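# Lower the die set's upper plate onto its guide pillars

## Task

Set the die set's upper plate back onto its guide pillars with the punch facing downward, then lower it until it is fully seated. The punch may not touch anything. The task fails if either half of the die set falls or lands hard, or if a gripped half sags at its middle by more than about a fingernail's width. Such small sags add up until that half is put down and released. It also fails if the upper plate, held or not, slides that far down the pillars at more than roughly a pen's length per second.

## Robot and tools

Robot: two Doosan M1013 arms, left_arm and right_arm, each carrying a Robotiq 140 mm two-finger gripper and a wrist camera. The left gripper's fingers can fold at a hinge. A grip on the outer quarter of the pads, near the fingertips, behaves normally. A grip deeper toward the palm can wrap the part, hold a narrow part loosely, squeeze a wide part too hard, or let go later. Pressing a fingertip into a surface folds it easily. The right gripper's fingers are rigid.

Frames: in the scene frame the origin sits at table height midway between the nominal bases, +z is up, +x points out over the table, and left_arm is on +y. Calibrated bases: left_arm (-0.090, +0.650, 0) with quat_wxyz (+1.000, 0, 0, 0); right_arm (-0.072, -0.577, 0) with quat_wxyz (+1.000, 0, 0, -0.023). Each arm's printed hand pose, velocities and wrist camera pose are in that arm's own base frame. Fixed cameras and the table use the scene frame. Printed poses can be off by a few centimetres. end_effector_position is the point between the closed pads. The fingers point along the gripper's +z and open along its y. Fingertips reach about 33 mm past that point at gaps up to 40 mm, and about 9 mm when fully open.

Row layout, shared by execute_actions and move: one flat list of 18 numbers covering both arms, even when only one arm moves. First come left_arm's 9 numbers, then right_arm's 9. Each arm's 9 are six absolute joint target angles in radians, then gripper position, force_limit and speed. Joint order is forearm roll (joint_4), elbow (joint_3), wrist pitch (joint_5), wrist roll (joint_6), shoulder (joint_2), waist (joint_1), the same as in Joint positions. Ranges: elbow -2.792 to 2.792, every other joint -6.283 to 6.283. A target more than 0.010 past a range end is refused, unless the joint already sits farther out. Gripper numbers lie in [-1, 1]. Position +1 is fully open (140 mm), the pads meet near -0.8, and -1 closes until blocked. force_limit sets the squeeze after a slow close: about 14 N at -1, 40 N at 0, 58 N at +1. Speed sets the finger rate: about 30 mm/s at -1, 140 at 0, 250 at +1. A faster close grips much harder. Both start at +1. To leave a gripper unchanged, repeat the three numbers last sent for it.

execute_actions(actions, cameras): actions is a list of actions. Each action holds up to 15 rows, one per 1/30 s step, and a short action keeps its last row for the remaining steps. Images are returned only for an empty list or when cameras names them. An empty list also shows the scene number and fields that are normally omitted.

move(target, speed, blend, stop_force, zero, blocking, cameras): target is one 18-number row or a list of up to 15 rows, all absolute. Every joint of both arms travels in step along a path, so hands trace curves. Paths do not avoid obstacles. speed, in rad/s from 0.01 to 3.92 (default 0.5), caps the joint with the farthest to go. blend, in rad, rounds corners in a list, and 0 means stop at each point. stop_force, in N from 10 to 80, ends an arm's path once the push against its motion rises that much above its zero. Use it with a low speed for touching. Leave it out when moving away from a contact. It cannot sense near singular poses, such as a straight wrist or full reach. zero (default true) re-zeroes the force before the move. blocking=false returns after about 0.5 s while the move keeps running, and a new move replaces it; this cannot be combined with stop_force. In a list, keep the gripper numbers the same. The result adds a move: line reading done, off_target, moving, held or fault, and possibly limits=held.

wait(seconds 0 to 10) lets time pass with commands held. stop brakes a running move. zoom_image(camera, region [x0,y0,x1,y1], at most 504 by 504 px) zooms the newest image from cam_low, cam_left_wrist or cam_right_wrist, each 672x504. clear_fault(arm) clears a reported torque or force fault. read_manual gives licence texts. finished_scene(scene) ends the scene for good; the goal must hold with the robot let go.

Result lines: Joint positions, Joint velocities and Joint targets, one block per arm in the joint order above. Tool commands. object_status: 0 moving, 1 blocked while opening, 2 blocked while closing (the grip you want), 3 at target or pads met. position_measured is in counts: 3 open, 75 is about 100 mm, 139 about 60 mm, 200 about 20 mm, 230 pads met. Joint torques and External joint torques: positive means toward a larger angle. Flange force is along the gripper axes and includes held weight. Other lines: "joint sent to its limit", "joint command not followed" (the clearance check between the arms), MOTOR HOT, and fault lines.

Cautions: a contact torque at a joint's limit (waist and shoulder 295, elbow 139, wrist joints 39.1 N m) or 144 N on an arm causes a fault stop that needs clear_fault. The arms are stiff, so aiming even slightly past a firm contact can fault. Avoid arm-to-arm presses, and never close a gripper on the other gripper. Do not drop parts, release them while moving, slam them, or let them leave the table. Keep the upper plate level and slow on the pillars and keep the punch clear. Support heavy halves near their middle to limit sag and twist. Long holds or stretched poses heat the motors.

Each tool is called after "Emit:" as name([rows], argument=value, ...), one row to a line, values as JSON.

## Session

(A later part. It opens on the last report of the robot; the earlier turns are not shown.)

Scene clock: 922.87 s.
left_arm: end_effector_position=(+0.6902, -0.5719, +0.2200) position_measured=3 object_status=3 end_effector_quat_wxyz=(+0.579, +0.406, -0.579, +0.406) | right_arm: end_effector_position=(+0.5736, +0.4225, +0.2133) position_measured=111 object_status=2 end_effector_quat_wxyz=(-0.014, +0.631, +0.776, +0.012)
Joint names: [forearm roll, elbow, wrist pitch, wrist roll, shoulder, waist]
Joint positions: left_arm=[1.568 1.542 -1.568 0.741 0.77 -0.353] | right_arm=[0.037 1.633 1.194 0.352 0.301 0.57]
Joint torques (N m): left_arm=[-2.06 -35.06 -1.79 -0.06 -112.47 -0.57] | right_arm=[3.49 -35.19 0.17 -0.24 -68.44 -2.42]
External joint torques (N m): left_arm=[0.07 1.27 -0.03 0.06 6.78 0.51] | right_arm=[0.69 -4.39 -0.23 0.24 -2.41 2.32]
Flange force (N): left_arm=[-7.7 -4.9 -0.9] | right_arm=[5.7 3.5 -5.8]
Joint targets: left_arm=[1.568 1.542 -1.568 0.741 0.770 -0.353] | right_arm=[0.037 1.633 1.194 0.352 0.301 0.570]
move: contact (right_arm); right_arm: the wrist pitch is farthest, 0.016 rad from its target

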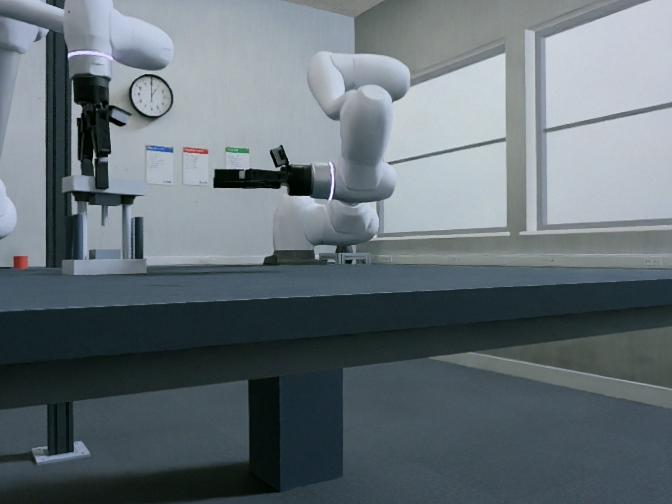

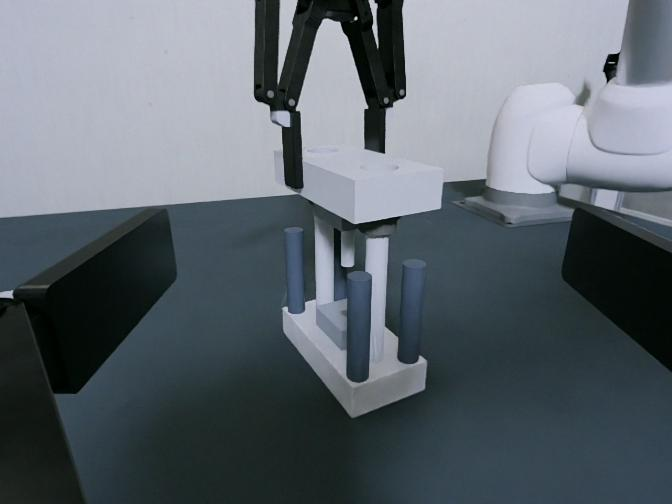

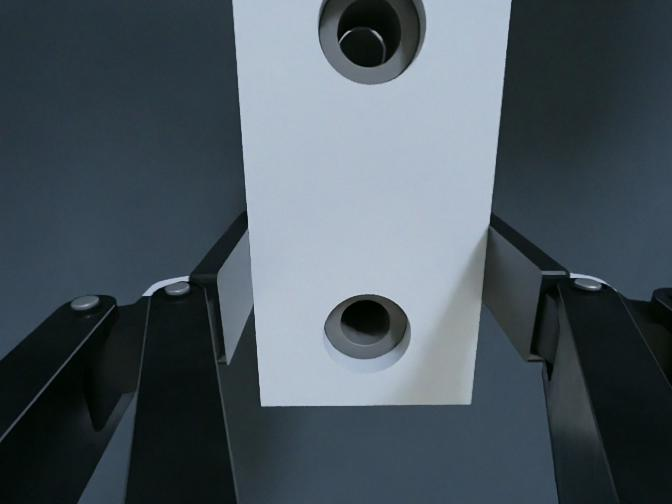

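Emit:
move(target=[1.5682,1.5417,-1.5679,0.7411,0.7703,-0.3530,1,1,-1,0.0576,1.6378,1.1880,0.3324,0.2963,0.55966,-1,1,-1], speed=0.04)

Emit:
move(target=[1.5682,1.5417,-1.5679,0.7411,0.7703,-0.3530,1,1,-1,0.0580,1.6502,1.1694,0.3324,0.3025,0.55966,-1,1,-1], speed=0.02, stop_force=25, cameras=["cam_left_wrist","cam_right_wrist"])

Emit:
zoom_image(camera="cam_right_wrist", region=[330, 10, 400, 80])

Emit:
zoom_image(camera="cam_left_wrist", region=[290, 165, 420, 275])

Scene clock: 979.80 s.
left_arm: end_effector_position=(+0.6902, -0.5719, +0.2200) position_measured=3 object_status=3 end_effector_quat_wxyz=(+0.579, +0.406, -0.579, +0.406) | right_arm: end_effector_position=(+0.5741, +0.4213, +0.2148) position_measured=111 object_status=2 end_effector_quat_wxyz=(-0.022, +0.630, +0.776, +0.018)
Joint names: [forearm roll, elbow, wrist pitch, wrist roll, shoulder, waist]
Joint positions: left_arm=[1.568 1.542 -1.568 0.741 0.77 -0.353] | right_arm=[0.058 1.638 1.188 0.332 0.296 0.56]
Joint torques (N m): left_arm=[-2.07 -34.96 -1.8 -0.06 -112.57 -0.59] | right_arm=[4.11 -47.86 -0.29 -0.27 -84.36 -1.74]
External joint torques (N m): left_arm=[0.08 0.8 -0.05 0.06 5.59 0.38] | right_arm=[0.11 8.29 0.23 0.27 13.91 1.84]
Flange force (N): left_arm=[-6.3 -4.6 -0.7] | right_arm=[3.5 2.9 17.3]
Joint targets: left_arm=[1.568 1.542 -1.568 0.741 0.770 -0.353] | right_arm=[0.058 1.638 1.188 0.332 0.296 0.560]
move: done

Scene clock: 980.53 s.
left_arm: end_effector_position=(+0.6902, -0.5719, +0.2200) position_measured=3 object_status=3 end_effector_quat_wxyz=(+0.579, +0.406, -0.579, +0.406) | right_arm: end_effector_position=(+0.5741, +0.4214, +0.2136) position_measured=111 object_status=2 end_effector_quat_wxyz=(-0.022, +0.630, +0.776, +0.018)
Joint names: [forearm roll, elbow, wrist pitch, wrist roll, shoulder, waist]
Joint positions: left_arm=[1.568 1.542 -1.568 0.741 0.77 -0.353] | right_arm=[0.058 1.64 1.185 0.332 0.297 0.56]
Joint torques (N m): left_arm=[-2.05 -35.02 -1.79 -0.07 -112.33 -0.64] | right_arm=[0.28 -33.86 -3.11 -0.65 -59.59 -9.35]
External joint torques (N m): left_arm=[0.07 1.06 -0.05 0.07 6.03 0.3] | right_arm=[3.93 -5.52 3.04 0.65 -10.43 9.62]
Flange force (N): left_arm=[-6.9 -4.5 -0.6] | right_arm=[13.2 -7.6 -16.7]
Joint targets: left_arm=[1.568 1.542 -1.568 0.741 0.770 -0.353] | right_arm=[0.058 1.640 1.185 0.332 0.297 0.560]
move: contact (right_arm); right_arm: the wrist pitch is farthest, 0.016 rad from its target
Images, in order (width x height): cam_left_wrist 672x504, cam_right_wrist 672x504.

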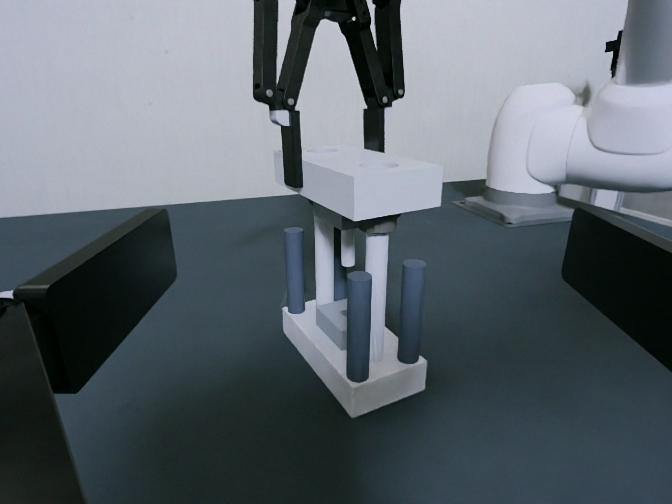

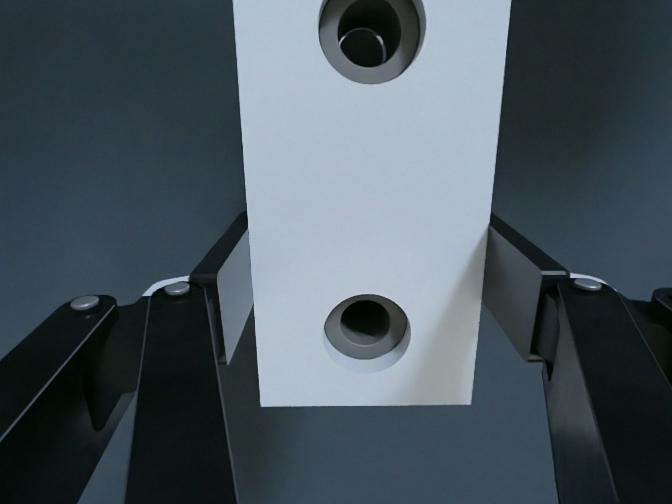

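Scaled by 7.200 from the camera's 672x504 image, which has a finer 960x720 frame.

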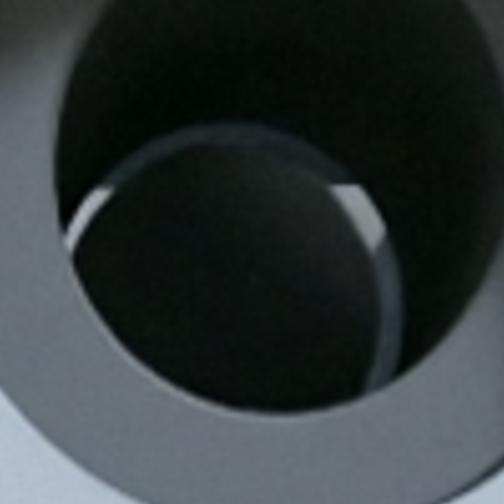

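Scaled by 3.877 from the camera's 672x504 image, which has a finer 960x720 frame.

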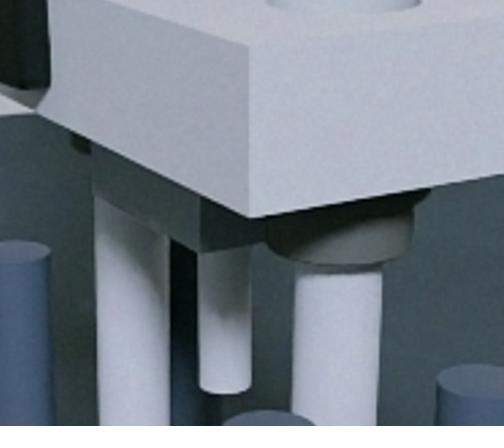

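Emit:
move(target=[1.5682,1.5417,-1.5679,0.7411,0.7703,-0.3530,1,1,-1,0.0576,1.6389,1.1864,0.3329,0.2966,0.56021,-1,1,-1], speed=0.03)

Emit:
move(target=[1.5682,1.5417,-1.5679,0.7411,0.7703,-0.3530,1,1,-1,0.0580,1.6506,1.1693,0.3329,0.3022,0.56021,-1,1,-1], speed=0.02, stop_force=20)

Scene clock: 992.60 s.
left_arm: end_effector_position=(+0.6902, -0.5719, +0.2200) position_measured=3 object_status=3 end_effector_quat_wxyz=(+0.579, +0.406, -0.579, +0.406) | right_arm: end_effector_position=(+0.5739, +0.4216, +0.2140) position_measured=111 object_status=2 end_effector_quat_wxyz=(-0.022, +0.630, +0.776, +0.018)
Joint names: [forearm roll, elbow, wrist pitch, wrist roll, shoulder, waist]
Joint positions: left_arm=[1.568 1.542 -1.568 0.741 0.77 -0.353] | right_arm=[0.058 1.639 1.186 0.333 0.297 0.56]
Joint torques (N m): left_arm=[-2.06 -35.04 -1.78 -0.07 -112.68 -0.81] | right_arm=[3.51 -42.22 0.06 -0.36 -76.81 -2.86]
External joint torques (N m): left_arm=[0.06 0.97 -0.06 0.07 5.95 0.89] | right_arm=[0.7 2.74 -0.13 0.36 6.85 2.77]
Flange force (N): left_arm=[-6.8 -4.7 -1.3] | right_arm=[5.6 2.8 7.6]
Joint targets: left_arm=[1.568 1.542 -1.568 0.741 0.770 -0.353] | right_arm=[0.058 1.639 1.186 0.333 0.297 0.560]
move: done

Scene clock: 993.30 s.
left_arm: end_effector_position=(+0.6902, -0.5719, +0.2200) position_measured=3 object_status=3 end_effector_quat_wxyz=(+0.579, +0.406, -0.579, +0.406) | right_arm: end_effector_position=(+0.5739, +0.4217, +0.2133) position_measured=111 object_status=2 end_effector_quat_wxyz=(-0.022, +0.630, +0.776, +0.018)
Joint names: [forearm roll, elbow, wrist pitch, wrist roll, shoulder, waist]
Joint positions: left_arm=[1.568 1.542 -1.568 0.741 0.77 -0.353] | right_arm=[0.058 1.64 1.185 0.333 0.297 0.56]
Joint torques (N m): left_arm=[-2.07 -35.01 -1.76 -0.06 -112.72 -0.72] | right_arm=[0.68 -30.84 -1.73 -0.5 -57.59 -8.1]
External joint torques (N m): left_arm=[0.09 0.98 -0.08 0.06 6.19 0.39] | right_arm=[3.52 -8.55 1.66 0.5 -12.33 8.16]
Flange force (N): left_arm=[-7.0 -4.9 -0.8] | right_arm=[12.3 -4.5 -18.9]
Joint targets: left_arm=[1.568 1.542 -1.568 0.741 0.770 -0.353] | right_arm=[0.058 1.640 1.185 0.333 0.297 0.560]
move: contact (right_arm); right_arm: the wrist pitch is farthest, 0.015 rad from its target

Emit:
move(target=[1.5682,1.5417,-1.5679,0.7411,0.7703,-0.3530,1,1,-1,0.0576,1.6389,1.1864,0.3334,0.2966,0.56072,-1,1,-1], speed=0.03)

Emit:
move(target=[1.5682,1.5417,-1.5679,0.7411,0.7703,-0.3530,1,1,-1,0.0580,1.6506,1.1693,0.3334,0.3022,0.56072,-1,1,-1], speed=0.02, stop_force=20, cameras=["cam_left_wrist","cam_right_wrist"])

Emit:
zoom_image(camera="cam_right_wrist", region=[330, 10, 400, 80])

Emit:
zoom_image(camera="cam_left_wrist", region=[290, 185, 340, 235])

Emit:
zoom_image(camera="cam_left_wrist", region=[340, 195, 410, 265])

Scene clock: 1007.20 s.
left_arm: end_effector_position=(+0.6902, -0.5719, +0.2200) position_measured=3 object_status=3 end_effector_quat_wxyz=(+0.579, +0.406, -0.579, +0.406) | right_arm: end_effector_position=(+0.5737, +0.4219, +0.2140) position_measured=111 object_status=2 end_effector_quat_wxyz=(-0.022, +0.630, +0.776, +0.018)
Joint names: [forearm roll, elbow, wrist pitch, wrist roll, shoulder, waist]
Joint positions: left_arm=[1.568 1.542 -1.568 0.741 0.77 -0.353] | right_arm=[0.057 1.639 1.186 0.333 0.297 0.561]
Joint torques (N m): left_arm=[-2.03 -34.95 -1.8 -0.09 -112.6 -0.49] | right_arm=[4.45 -43.44 1.65 -0.13 -82.01 -0.96]
External joint torques (N m): left_arm=[0.04 0.93 -0.04 0.09 6.09 0.24] | right_arm=[-0.25 4.07 -1.73 0.13 12.38 1.2]
Flange force (N): left_arm=[-6.9 -4.9 -0.5] | right_arm=[4.8 8.1 15.0]
Joint targets: left_arm=[1.568 1.542 -1.568 0.741 0.770 -0.353] | right_arm=[0.058 1.639 1.186 0.333 0.297 0.561]
move: done

Scene clock: 1007.90 s.
left_arm: end_effector_position=(+0.6902, -0.5719, +0.2200) position_measured=3 object_status=3 end_effector_quat_wxyz=(+0.579, +0.406, -0.579, +0.406) | right_arm: end_effector_position=(+0.5737, +0.4220, +0.2133) position_measured=111 object_status=2 end_effector_quat_wxyz=(-0.022, +0.630, +0.776, +0.018)
Joint names: [forearm roll, elbow, wrist pitch, wrist roll, shoulder, waist]
Joint positions: left_arm=[1.568 1.542 -1.568 0.741 0.77 -0.353] | right_arm=[0.058 1.64 1.185 0.333 0.297 0.561]
Joint torques (N m): left_arm=[-2.06 -34.95 -1.77 -0.06 -112.52 -0.65] | right_arm=[2.43 -33.09 -0.46 -0.31 -63.66 -5.01]
External joint torques (N m): left_arm=[0.06 1 -0.06 0.05 6.25 0.75] | right_arm=[1.77 -6.27 0.38 0.31 -6.19 4.95]
Flange force (N): left_arm=[-7.1 -4.9 -1.2] | right_arm=[9.0 0.8 -10.8]
Joint targets: left_arm=[1.568 1.542 -1.568 0.741 0.770 -0.353] | right_arm=[0.058 1.640 1.185 0.333 0.297 0.561]
move: contact (right_arm); right_arm: the wrist pitch is farthest, 0.015 rad from its target
Images, in order (width x height): cam_left_wrist 672x504, cam_right_wrist 672x504.

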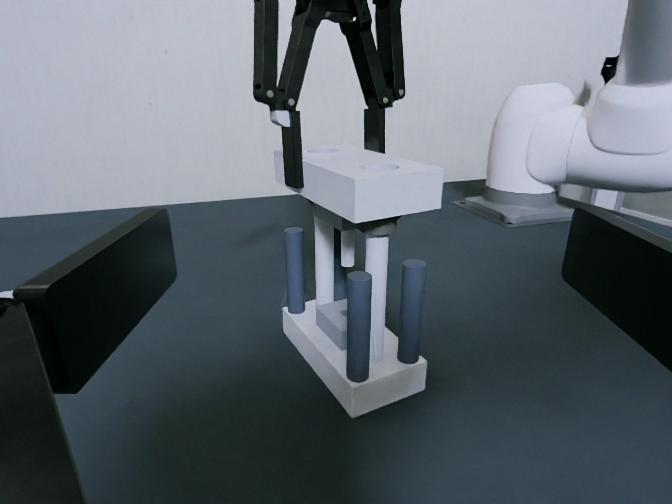

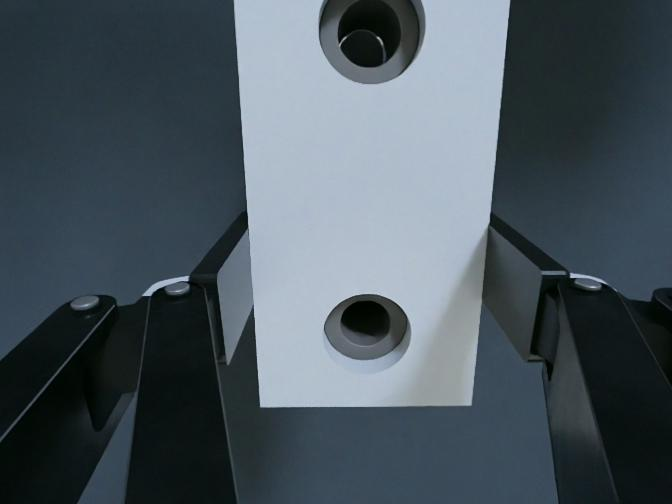

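Scaled by 7.200 from the camera's 672x504 image, which has a finer 960x720 frame.

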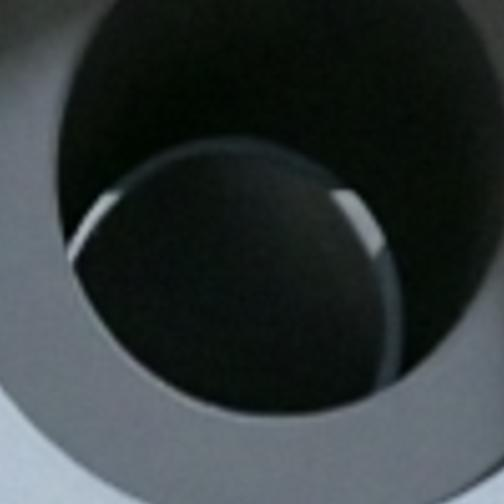

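Scaled by 10.080 from the camera's 672x504 image, which has a finer 960x720 frame.

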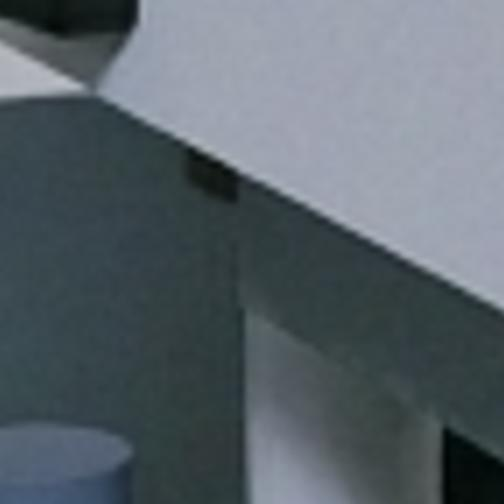

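Scaled by 7.200 from the camera's 672x504 image, which has a finer 960x720 frame.

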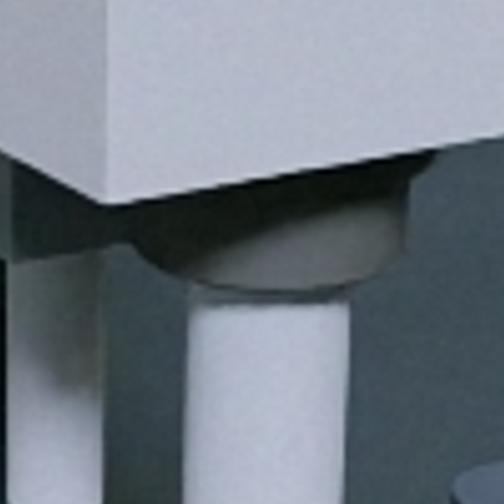

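Emit:
move(target=[1.5682,1.5417,-1.5679,0.7411,0.7703,-0.3530,1,1,-1,0.0806,1.6462,1.1777,0.3140,0.2921,0.54998,-1,1,-1], speed=0.04, cameras=["all"])

Emit:
move(target=[1.5682,1.5417,-1.5679,0.7411,0.7703,-0.3530,1,1,-1,0.0812,1.6574,1.1609,0.3140,0.2978,0.54998,-1,1,-1], speed=0.02, stop_force=12, cameras=["all"])

Emit:
zoom_image(camera="cam_right_wrist", region=[330, 10, 400, 80])

Emit:
zoom_image(camera="cam_low", region=[60, 170, 150, 220])

Scene clock: 1043.90 s.
left_arm: end_effector_position=(+0.6902, -0.5719, +0.2200) position_measured=3 object_status=3 end_effector_quat_wxyz=(+0.579, +0.406, -0.579, +0.406) | right_arm: end_effector_position=(+0.5736, +0.4211, +0.2139) position_measured=111 object_status=2 end_effector_quat_wxyz=(-0.031, +0.630, +0.775, +0.025)
Joint names: [forearm roll, elbow, wrist pitch, wrist roll, shoulder, waist]
Joint positions: left_arm=[1.568 1.542 -1.568 0.741 0.77 -0.353] | right_arm=[0.081 1.646 1.178 0.314 0.292 0.55]
Joint torques (N m): left_arm=[-2.06 -34.88 -1.77 -0.04 -112.63 -0.49] | right_arm=[5.3 -33.79 2.64 -0.06 -71.19 0.41]
External joint torques (N m): left_arm=[0.09 0.91 -0.07 0.04 6.31 0.1] | right_arm=[-1.06 -5.52 -2.72 0.06 1.97 -0.39]
Flange force (N): left_arm=[-7.1 -5.2 -0.4] | right_arm=[4.8 11.9 -0.2]
Joint targets: left_arm=[1.568 1.542 -1.568 0.741 0.770 -0.353] | right_arm=[0.081 1.646 1.178 0.314 0.292 0.550]
move: done

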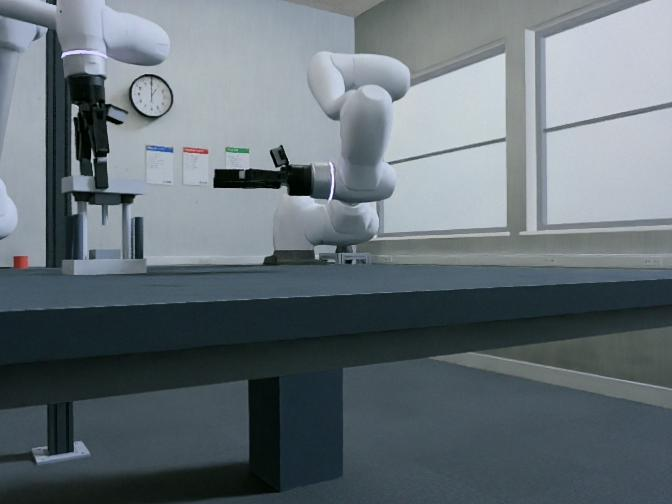

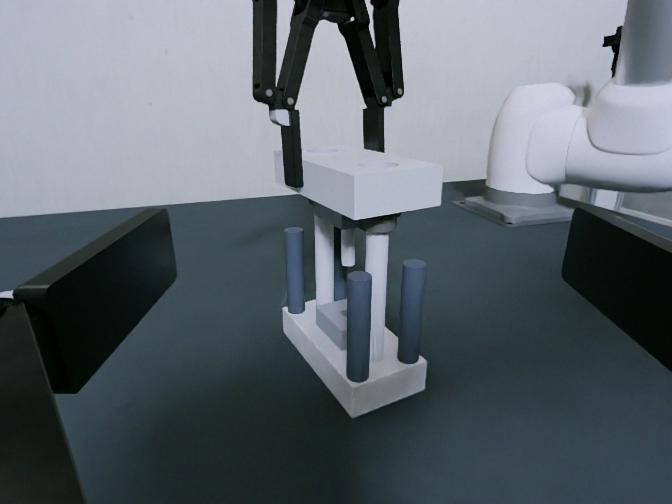

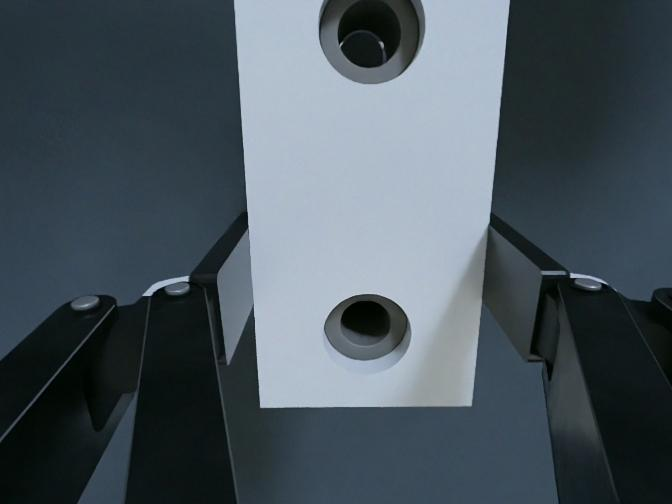

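Scene clock: 1044.83 s.
left_arm: end_effector_position=(+0.6902, -0.5719, +0.2200) position_measured=3 object_status=3 end_effector_quat_wxyz=(+0.579, +0.406, -0.579, +0.406) | right_arm: end_effector_position=(+0.5735, +0.4212, +0.2132) position_measured=111 object_status=2 end_effector_quat_wxyz=(-0.031, +0.630, +0.775, +0.025)
Joint names: [forearm roll, elbow, wrist pitch, wrist roll, shoulder, waist]
Joint positions: left_arm=[1.568 1.542 -1.568 0.741 0.77 -0.353] | right_arm=[0.081 1.647 1.176 0.314 0.292 0.55]
Joint torques (N m): left_arm=[-2.06 -34.95 -1.78 -0.08 -112.54 -0.59] | right_arm=[0.7 -25.19 1.11 -0.33 -55.56 -8.9]
External joint torques (N m): left_arm=[0.06 0.81 -0.07 0.08 5.62 0.45] | right_arm=[3.55 -14.24 -1.2 0.33 -14.09 8.97]
Flange force (N): left_arm=[-6.4 -4.6 -0.8] | right_arm=[16.9 1.9 -20.9]
Joint targets: left_arm=[1.568 1.542 -1.568 0.741 0.770 -0.353] | right_arm=[0.081 1.647 1.176 0.314 0.292 0.550]
move: contact (right_arm); right_arm: the wrist pitch is farthest, 0.015 rad from its target

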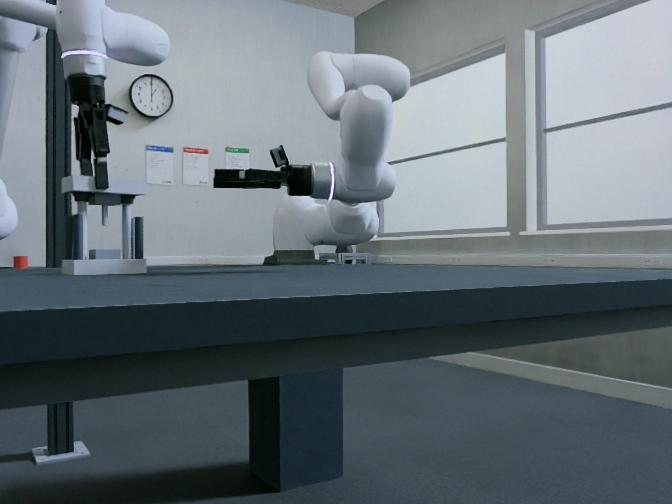

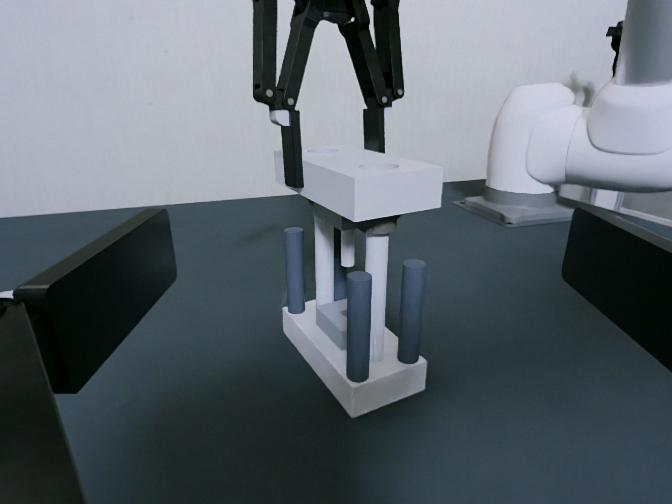

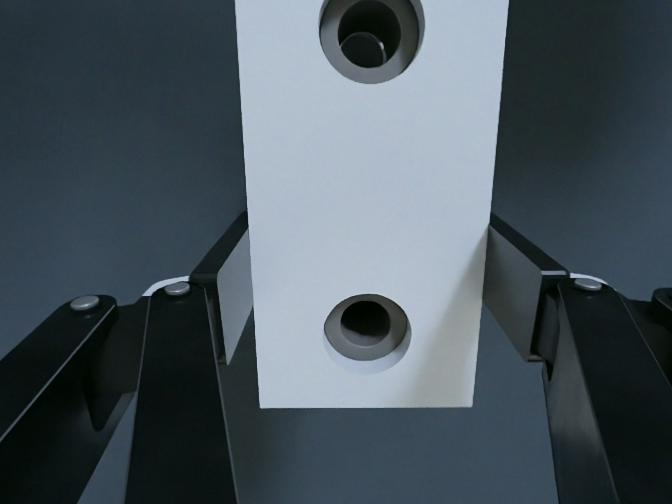

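Scaled by 7.200 from the camera's 672x504 image, which has a finer 960x720 frame.

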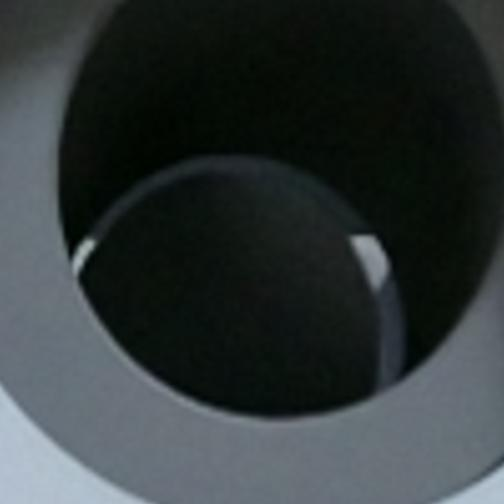

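Scaled by 5.600 from the camera's 672x504 image, which has a finer 960x720 frame.

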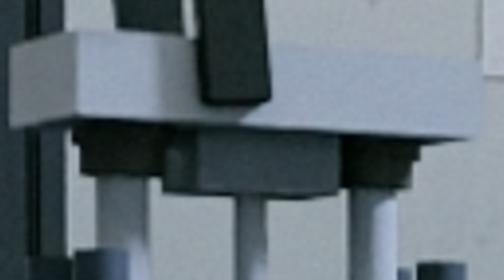

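Emit:
move(target=[1.5682,1.5417,-1.5679,0.7411,0.7703,-0.3530,1,1,-1,0.0995,1.6503,1.1724,0.2985,0.2884,0.54191,-1,1,-1], speed=0.04, cameras=["cam_low"])

Emit:
move(target=[1.5682,1.5417,-1.5679,0.7411,0.7703,-0.3530,1,1,-1,0.1004,1.6626,1.1538,0.2985,0.2950,0.54191,-1,1,-1], speed=0.02, stop_force=12, cameras=["all"])

Emit:
zoom_image(camera="cam_right_wrist", region=[330, 10, 400, 80])

Emit:
zoom_image(camera="cam_low", region=[60, 170, 150, 220])

Emit:
zoom_image(camera="cam_left_wrist", region=[290, 165, 420, 275])

Scene clock: 1092.43 s.
left_arm: end_effector_position=(+0.6902, -0.5719, +0.2200) position_measured=3 object_status=3 end_effector_quat_wxyz=(+0.579, +0.406, -0.579, +0.406) | right_arm: end_effector_position=(+0.5735, +0.4211, +0.2148) position_measured=111 object_status=2 end_effector_quat_wxyz=(-0.038, +0.630, +0.775, +0.031)
Joint names: [forearm roll, elbow, wrist pitch, wrist roll, shoulder, waist]
Joint positions: left_arm=[1.568 1.542 -1.568 0.741 0.77 -0.353] | right_arm=[0.099 1.65 1.172 0.299 0.288 0.542]
Joint torques (N m): left_arm=[-2.04 -34.93 -1.77 -0.06 -112.63 -0.67] | right_arm=[7.29 -48.86 -0.9 -0.26 -83.27 4.42]
External joint torques (N m): left_arm=[0.05 0.98 -0.07 0.06 6.36 0.62] | right_arm=[-3 9.37 0.8 0.26 14.18 -4.28]
Flange force (N): left_arm=[-7.2 -5.1 -1.0] | right_arm=[-6.0 4.6 16.8]
Joint targets: left_arm=[1.568 1.542 -1.568 0.741 0.770 -0.353] | right_arm=[0.100 1.650 1.172 0.298 0.288 0.542]
move: done
Images, in order (width x height): cam_low 672x504.

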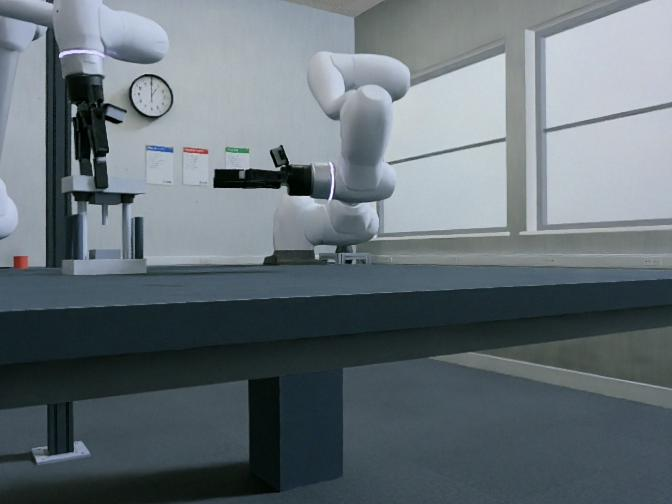

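Scene clock: 1093.37 s.
left_arm: end_effector_position=(+0.6902, -0.5719, +0.2200) position_measured=3 object_status=3 end_effector_quat_wxyz=(+0.579, +0.406, -0.579, +0.406) | right_arm: end_effector_position=(+0.5736, +0.4212, +0.2141) position_measured=111 object_status=2 end_effector_quat_wxyz=(-0.038, +0.630, +0.775, +0.031)
Joint names: [forearm roll, elbow, wrist pitch, wrist roll, shoulder, waist]
Joint positions: left_arm=[1.568 1.542 -1.568 0.741 0.77 -0.353] | right_arm=[0.1 1.652 1.17 0.299 0.289 0.542]
Joint torques (N m): left_arm=[-2.08 -34.92 -1.79 -0.05 -112.55 -0.78] | right_arm=[3.66 -42.99 -2.77 -0.52 -71.62 -3.22]
External joint torques (N m): left_arm=[0.06 0.81 -0.06 0.05 5.74 0.94] | right_arm=[0.63 3.48 2.68 0.52 2.17 3.46]
Flange force (N): left_arm=[-6.5 -4.8 -1.4] | right_arm=[4.1 -3.9 1.0]
Joint targets: left_arm=[1.568 1.542 -1.568 0.741 0.770 -0.353] | right_arm=[0.100 1.652 1.170 0.299 0.289 0.542]
move: contact (right_arm); right_arm: the wrist pitch is farthest, 0.017 rad from its target

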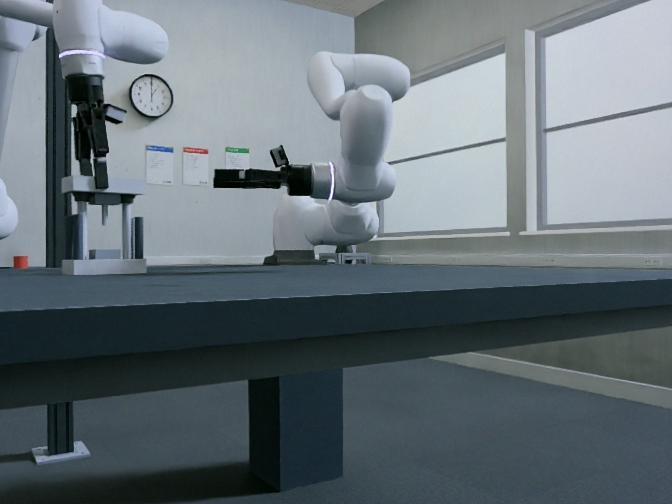

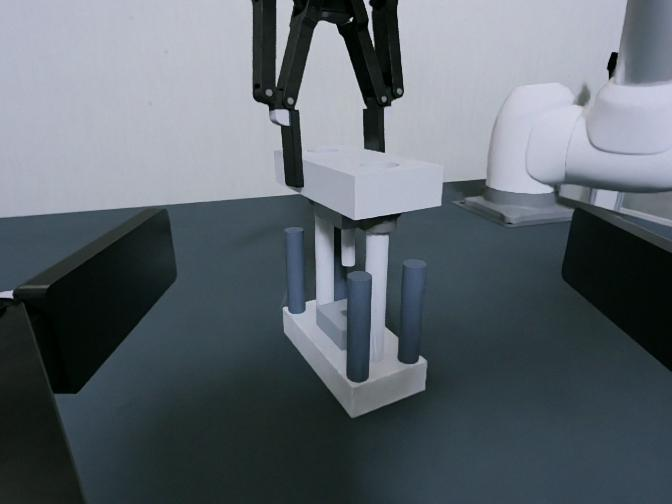

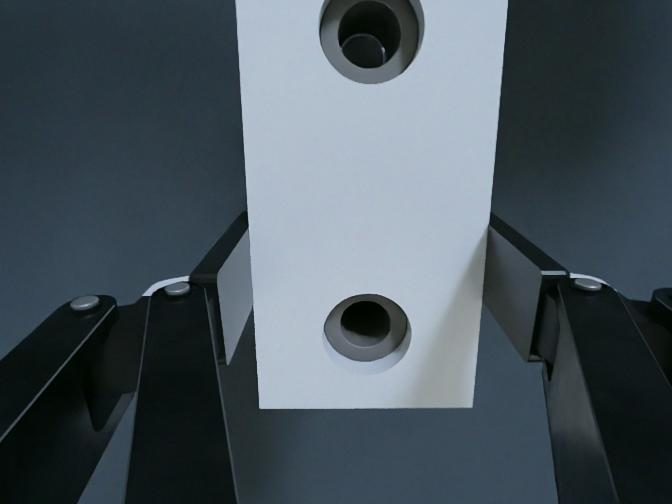

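Scaled by 7.200 from the camera's 672x504 image, which has a finer 960x720 frame.

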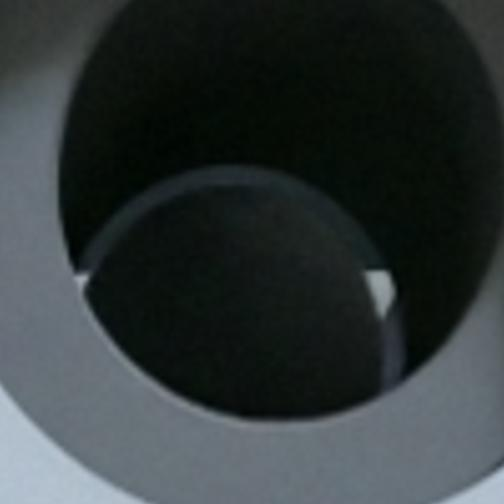

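Scaled by 5.600 from the camera's 672x504 image, which has a finer 960x720 frame.

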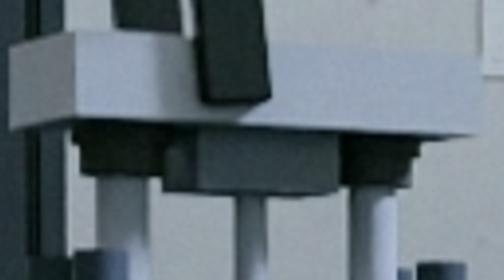

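Scaled by 3.877 from the camera's 672x504 image, which has a finer 960x720 frame.

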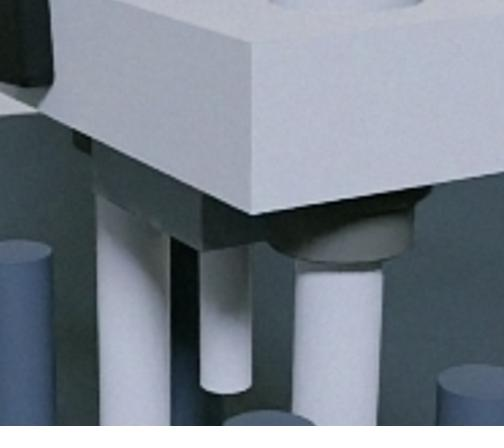

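Emit:
move(target=[1.5682,1.5417,-1.5679,0.7411,0.7703,-0.3530,1,1,-1,0.1004,1.6626,1.1538,0.2985,0.2950,0.54191,-1,1,-1], speed=0.02, stop_force=20, cameras=["cam_low","cam_right_wrist"])

Emit:
zoom_image(camera="cam_low", region=[60, 170, 150, 220])

Emit:
zoom_image(camera="cam_right_wrist", region=[330, 10, 400, 80])

Scene clock: 1108.90 s.
left_arm: end_effector_position=(+0.6902, -0.5719, +0.2200) position_measured=3 object_status=3 end_effector_quat_wxyz=(+0.579, +0.406, -0.579, +0.406) | right_arm: end_effector_position=(+0.5737, +0.4213, +0.2130) position_measured=111 object_status=2 end_effector_quat_wxyz=(-0.038, +0.630, +0.775, +0.031)
Joint names: [forearm roll, elbow, wrist pitch, wrist roll, shoulder, waist]
Joint positions: left_arm=[1.568 1.542 -1.568 0.741 0.77 -0.353] | right_arm=[0.1 1.653 1.168 0.299 0.289 0.542]
Joint torques (N m): left_arm=[-2.07 -35.07 -1.78 -0.07 -112.52 -0.55] | right_arm=[-0.91 -30.8 -4.07 -0.55 -52.83 -12.18]
External joint torques (N m): left_arm=[0.11 0.91 -0.07 0.07 5.52 -0.12] | right_arm=[5.2 -8.74 3.97 0.54 -16.62 12.15]
Flange force (N): left_arm=[-6.3 -4.3 -0.2] | right_arm=[16.9 -10.8 -24.6]
Joint targets: left_arm=[1.568 1.542 -1.568 0.741 0.770 -0.353] | right_arm=[0.100 1.653 1.168 0.299 0.289 0.542]
move: contact (right_arm); right_arm: the wrist pitch is farthest, 0.014 rad from its target
Images, in order (width x height): cam_low 672x504, cam_right_wrist 672x504.

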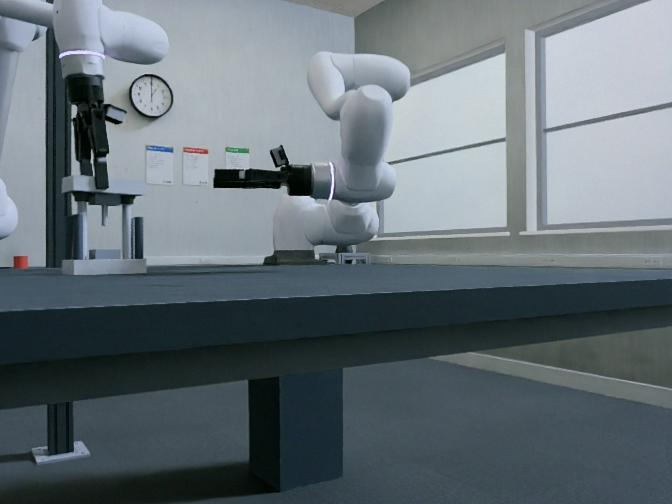

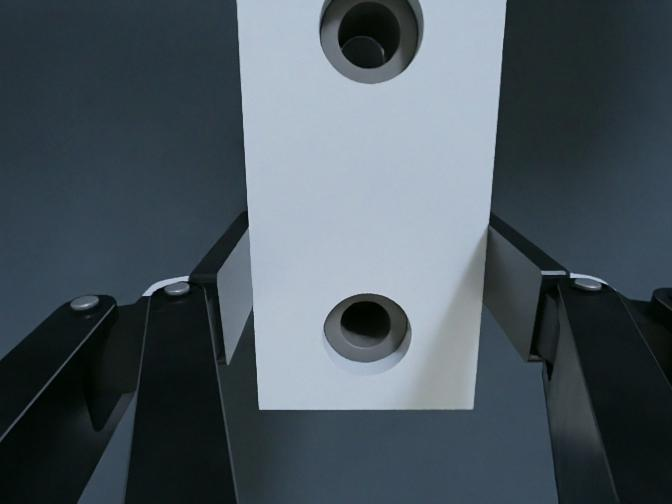

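Scaled by 5.600 from the camera's 672x504 image, which has a finer 960x720 frame.

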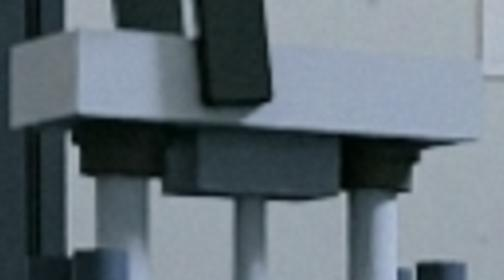

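Scaled by 7.200 from the camera's 672x504 image, which has a finer 960x720 frame.

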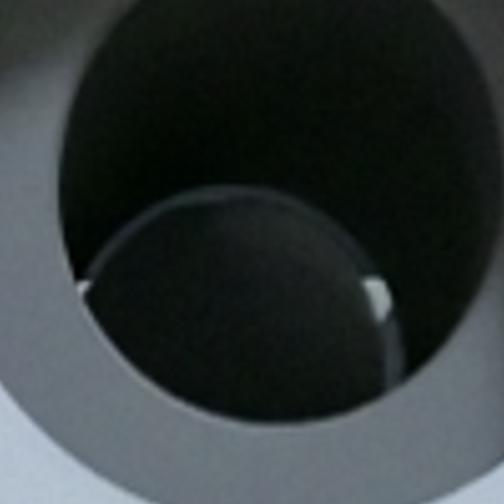

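Emit:
move(target=[1.5682,1.5417,-1.5679,0.7411,0.7703,-0.3530,1,1,-1,0.1349,1.6592,1.1618,0.2694,0.2826,0.52698,-1,1,-1], speed=0.05)

Emit:
move(target=[1.5682,1.5417,-1.5679,0.7411,0.7703,-0.3530,1,1,-1,0.1358,1.6694,1.1464,0.2694,0.2880,0.52698,-1,1,-1], speed=0.012, stop_force=10, cameras=["cam_low","cam_left_wrist","cam_right_wrist"])

Emit:
zoom_image(camera="cam_low", region=[65, 185, 105, 225])

Emit:
zoom_image(camera="cam_low", region=[105, 185, 145, 225])

Emit:
zoom_image(camera="cam_left_wrist", region=[290, 165, 420, 275])

Emit:
zoom_image(camera="cam_right_wrist", region=[330, 10, 400, 80])

Scene clock: 1211.27 s.
left_arm: end_effector_position=(+0.6902, -0.5719, +0.2200) position_measured=3 object_status=3 end_effector_quat_wxyz=(+0.579, +0.406, -0.579, +0.406) | right_arm: end_effector_position=(+0.5735, +0.4211, +0.2155) position_measured=111 object_status=2 end_effector_quat_wxyz=(-0.051, +0.629, +0.774, +0.041)
Joint names: [forearm roll, elbow, wrist pitch, wrist roll, shoulder, waist]
Joint positions: left_arm=[1.568 1.542 -1.568 0.741 0.77 -0.353] | right_arm=[0.135 1.659 1.162 0.269 0.283 0.527]
Joint torques (N m): left_arm=[-2.08 -34.98 -1.77 -0.03 -112.53 -0.7] | right_arm=[6.97 -48.48 -0.89 -0.32 -82.47 3.05]
External joint torques (N m): left_arm=[0.1 1.06 -0.06 0.03 6.34 0.48] | right_arm=[-2.62 8.89 0.78 0.32 13.52 -2.97]
Flange force (N): left_arm=[-7.1 -4.9 -0.9] | right_arm=[-4.6 4.0 15.9]
Joint targets: left_arm=[1.568 1.542 -1.568 0.741 0.770 -0.353] | right_arm=[0.135 1.659 1.162 0.269 0.283 0.527]
move: done

Scene clock: 1212.33 s.
left_arm: end_effector_position=(+0.6902, -0.5719, +0.2200) position_measured=3 object_status=3 end_effector_quat_wxyz=(+0.579, +0.406, -0.579, +0.406) | right_arm: end_effector_position=(+0.5735, +0.4212, +0.2141) position_measured=111 object_status=2 end_effector_quat_wxyz=(-0.051, +0.629, +0.774, +0.041)
Joint names: [forearm roll, elbow, wrist pitch, wrist roll, shoulder, waist]
Joint positions: left_arm=[1.568 1.542 -1.568 0.741 0.77 -0.353] | right_arm=[0.135 1.661 1.159 0.269 0.283 0.527]
Joint torques (N m): left_arm=[-2.06 -34.98 -1.81 -0.06 -112.51 -0.63] | right_arm=[3.58 -40.9 -2.51 -0.44 -68.19 -3.38]
External joint torques (N m): left_arm=[0.07 1.04 -0.03 0.06 6.3 0.51] | right_arm=[0.76 1.35 2.39 0.44 -0.51 3.07]
Flange force (N): left_arm=[-7.1 -4.9 -0.9] | right_arm=[3.9 -3.6 -2.4]
Joint targets: left_arm=[1.568 1.542 -1.568 0.741 0.770 -0.353] | right_arm=[0.135 1.661 1.159 0.269 0.283 0.527]
move: contact (right_arm); right_arm: the wrist pitch is farthest, 0.013 rad from its target

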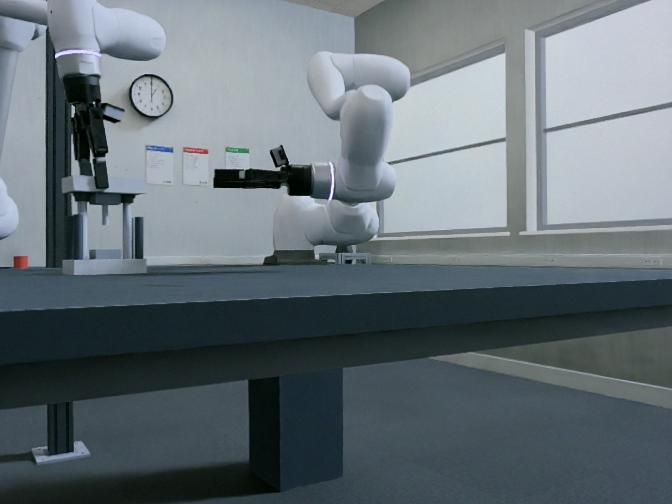

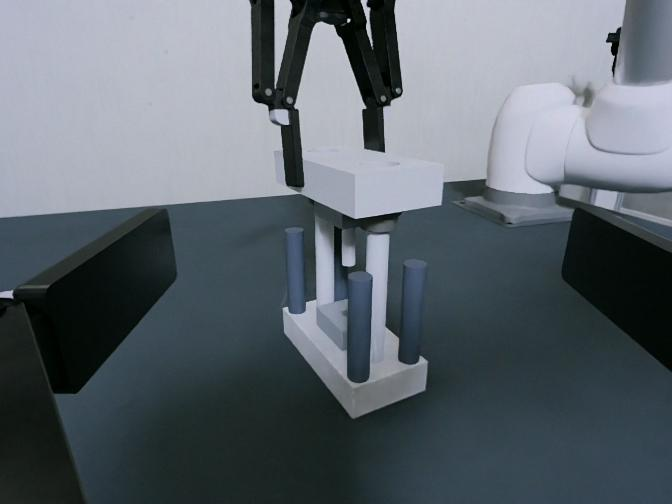

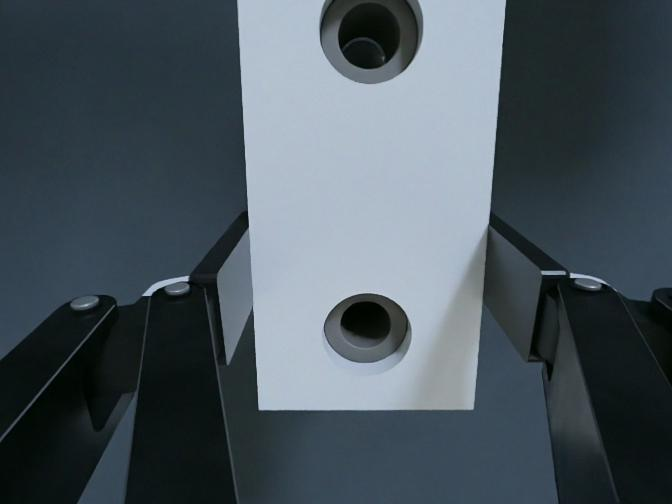

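Scaled by 12.600 from the camera's 672x504 image, which has a finer 960x720 frame.

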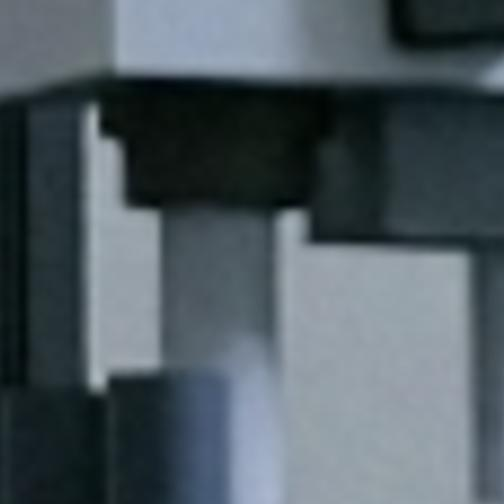

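Scaled by 12.600 from the camera's 672x504 image, which has a finer 960x720 frame.

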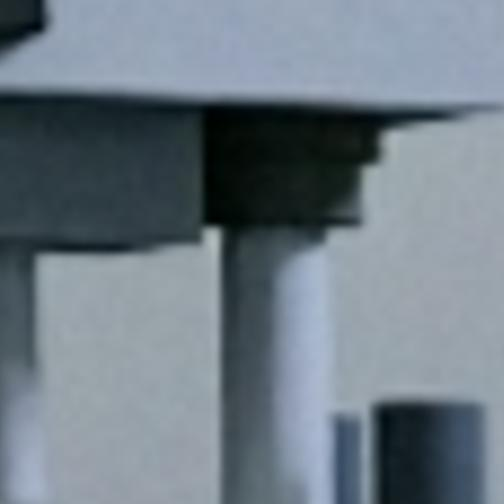

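Scaled by 3.877 from the camera's 672x504 image, which has a finer 960x720 frame.

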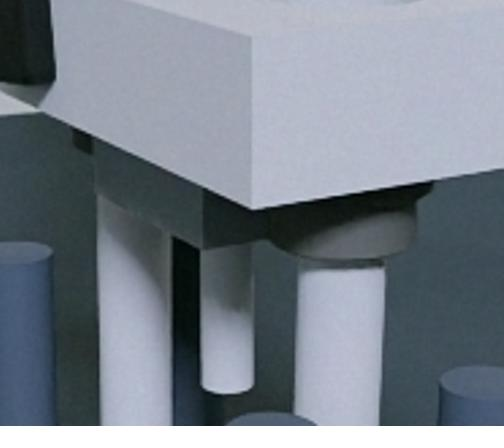

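Scaled by 7.200 from the camera's 672x504 image, which has a finer 960x720 frame.

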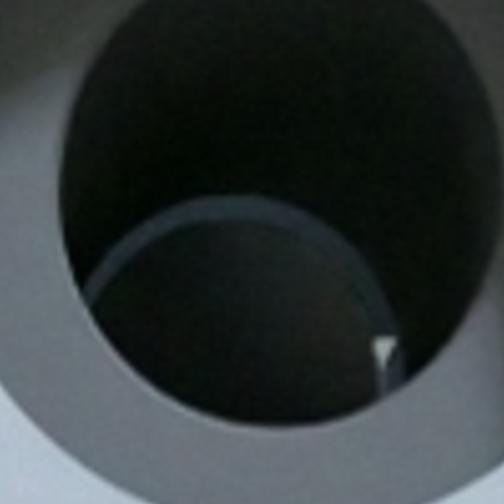

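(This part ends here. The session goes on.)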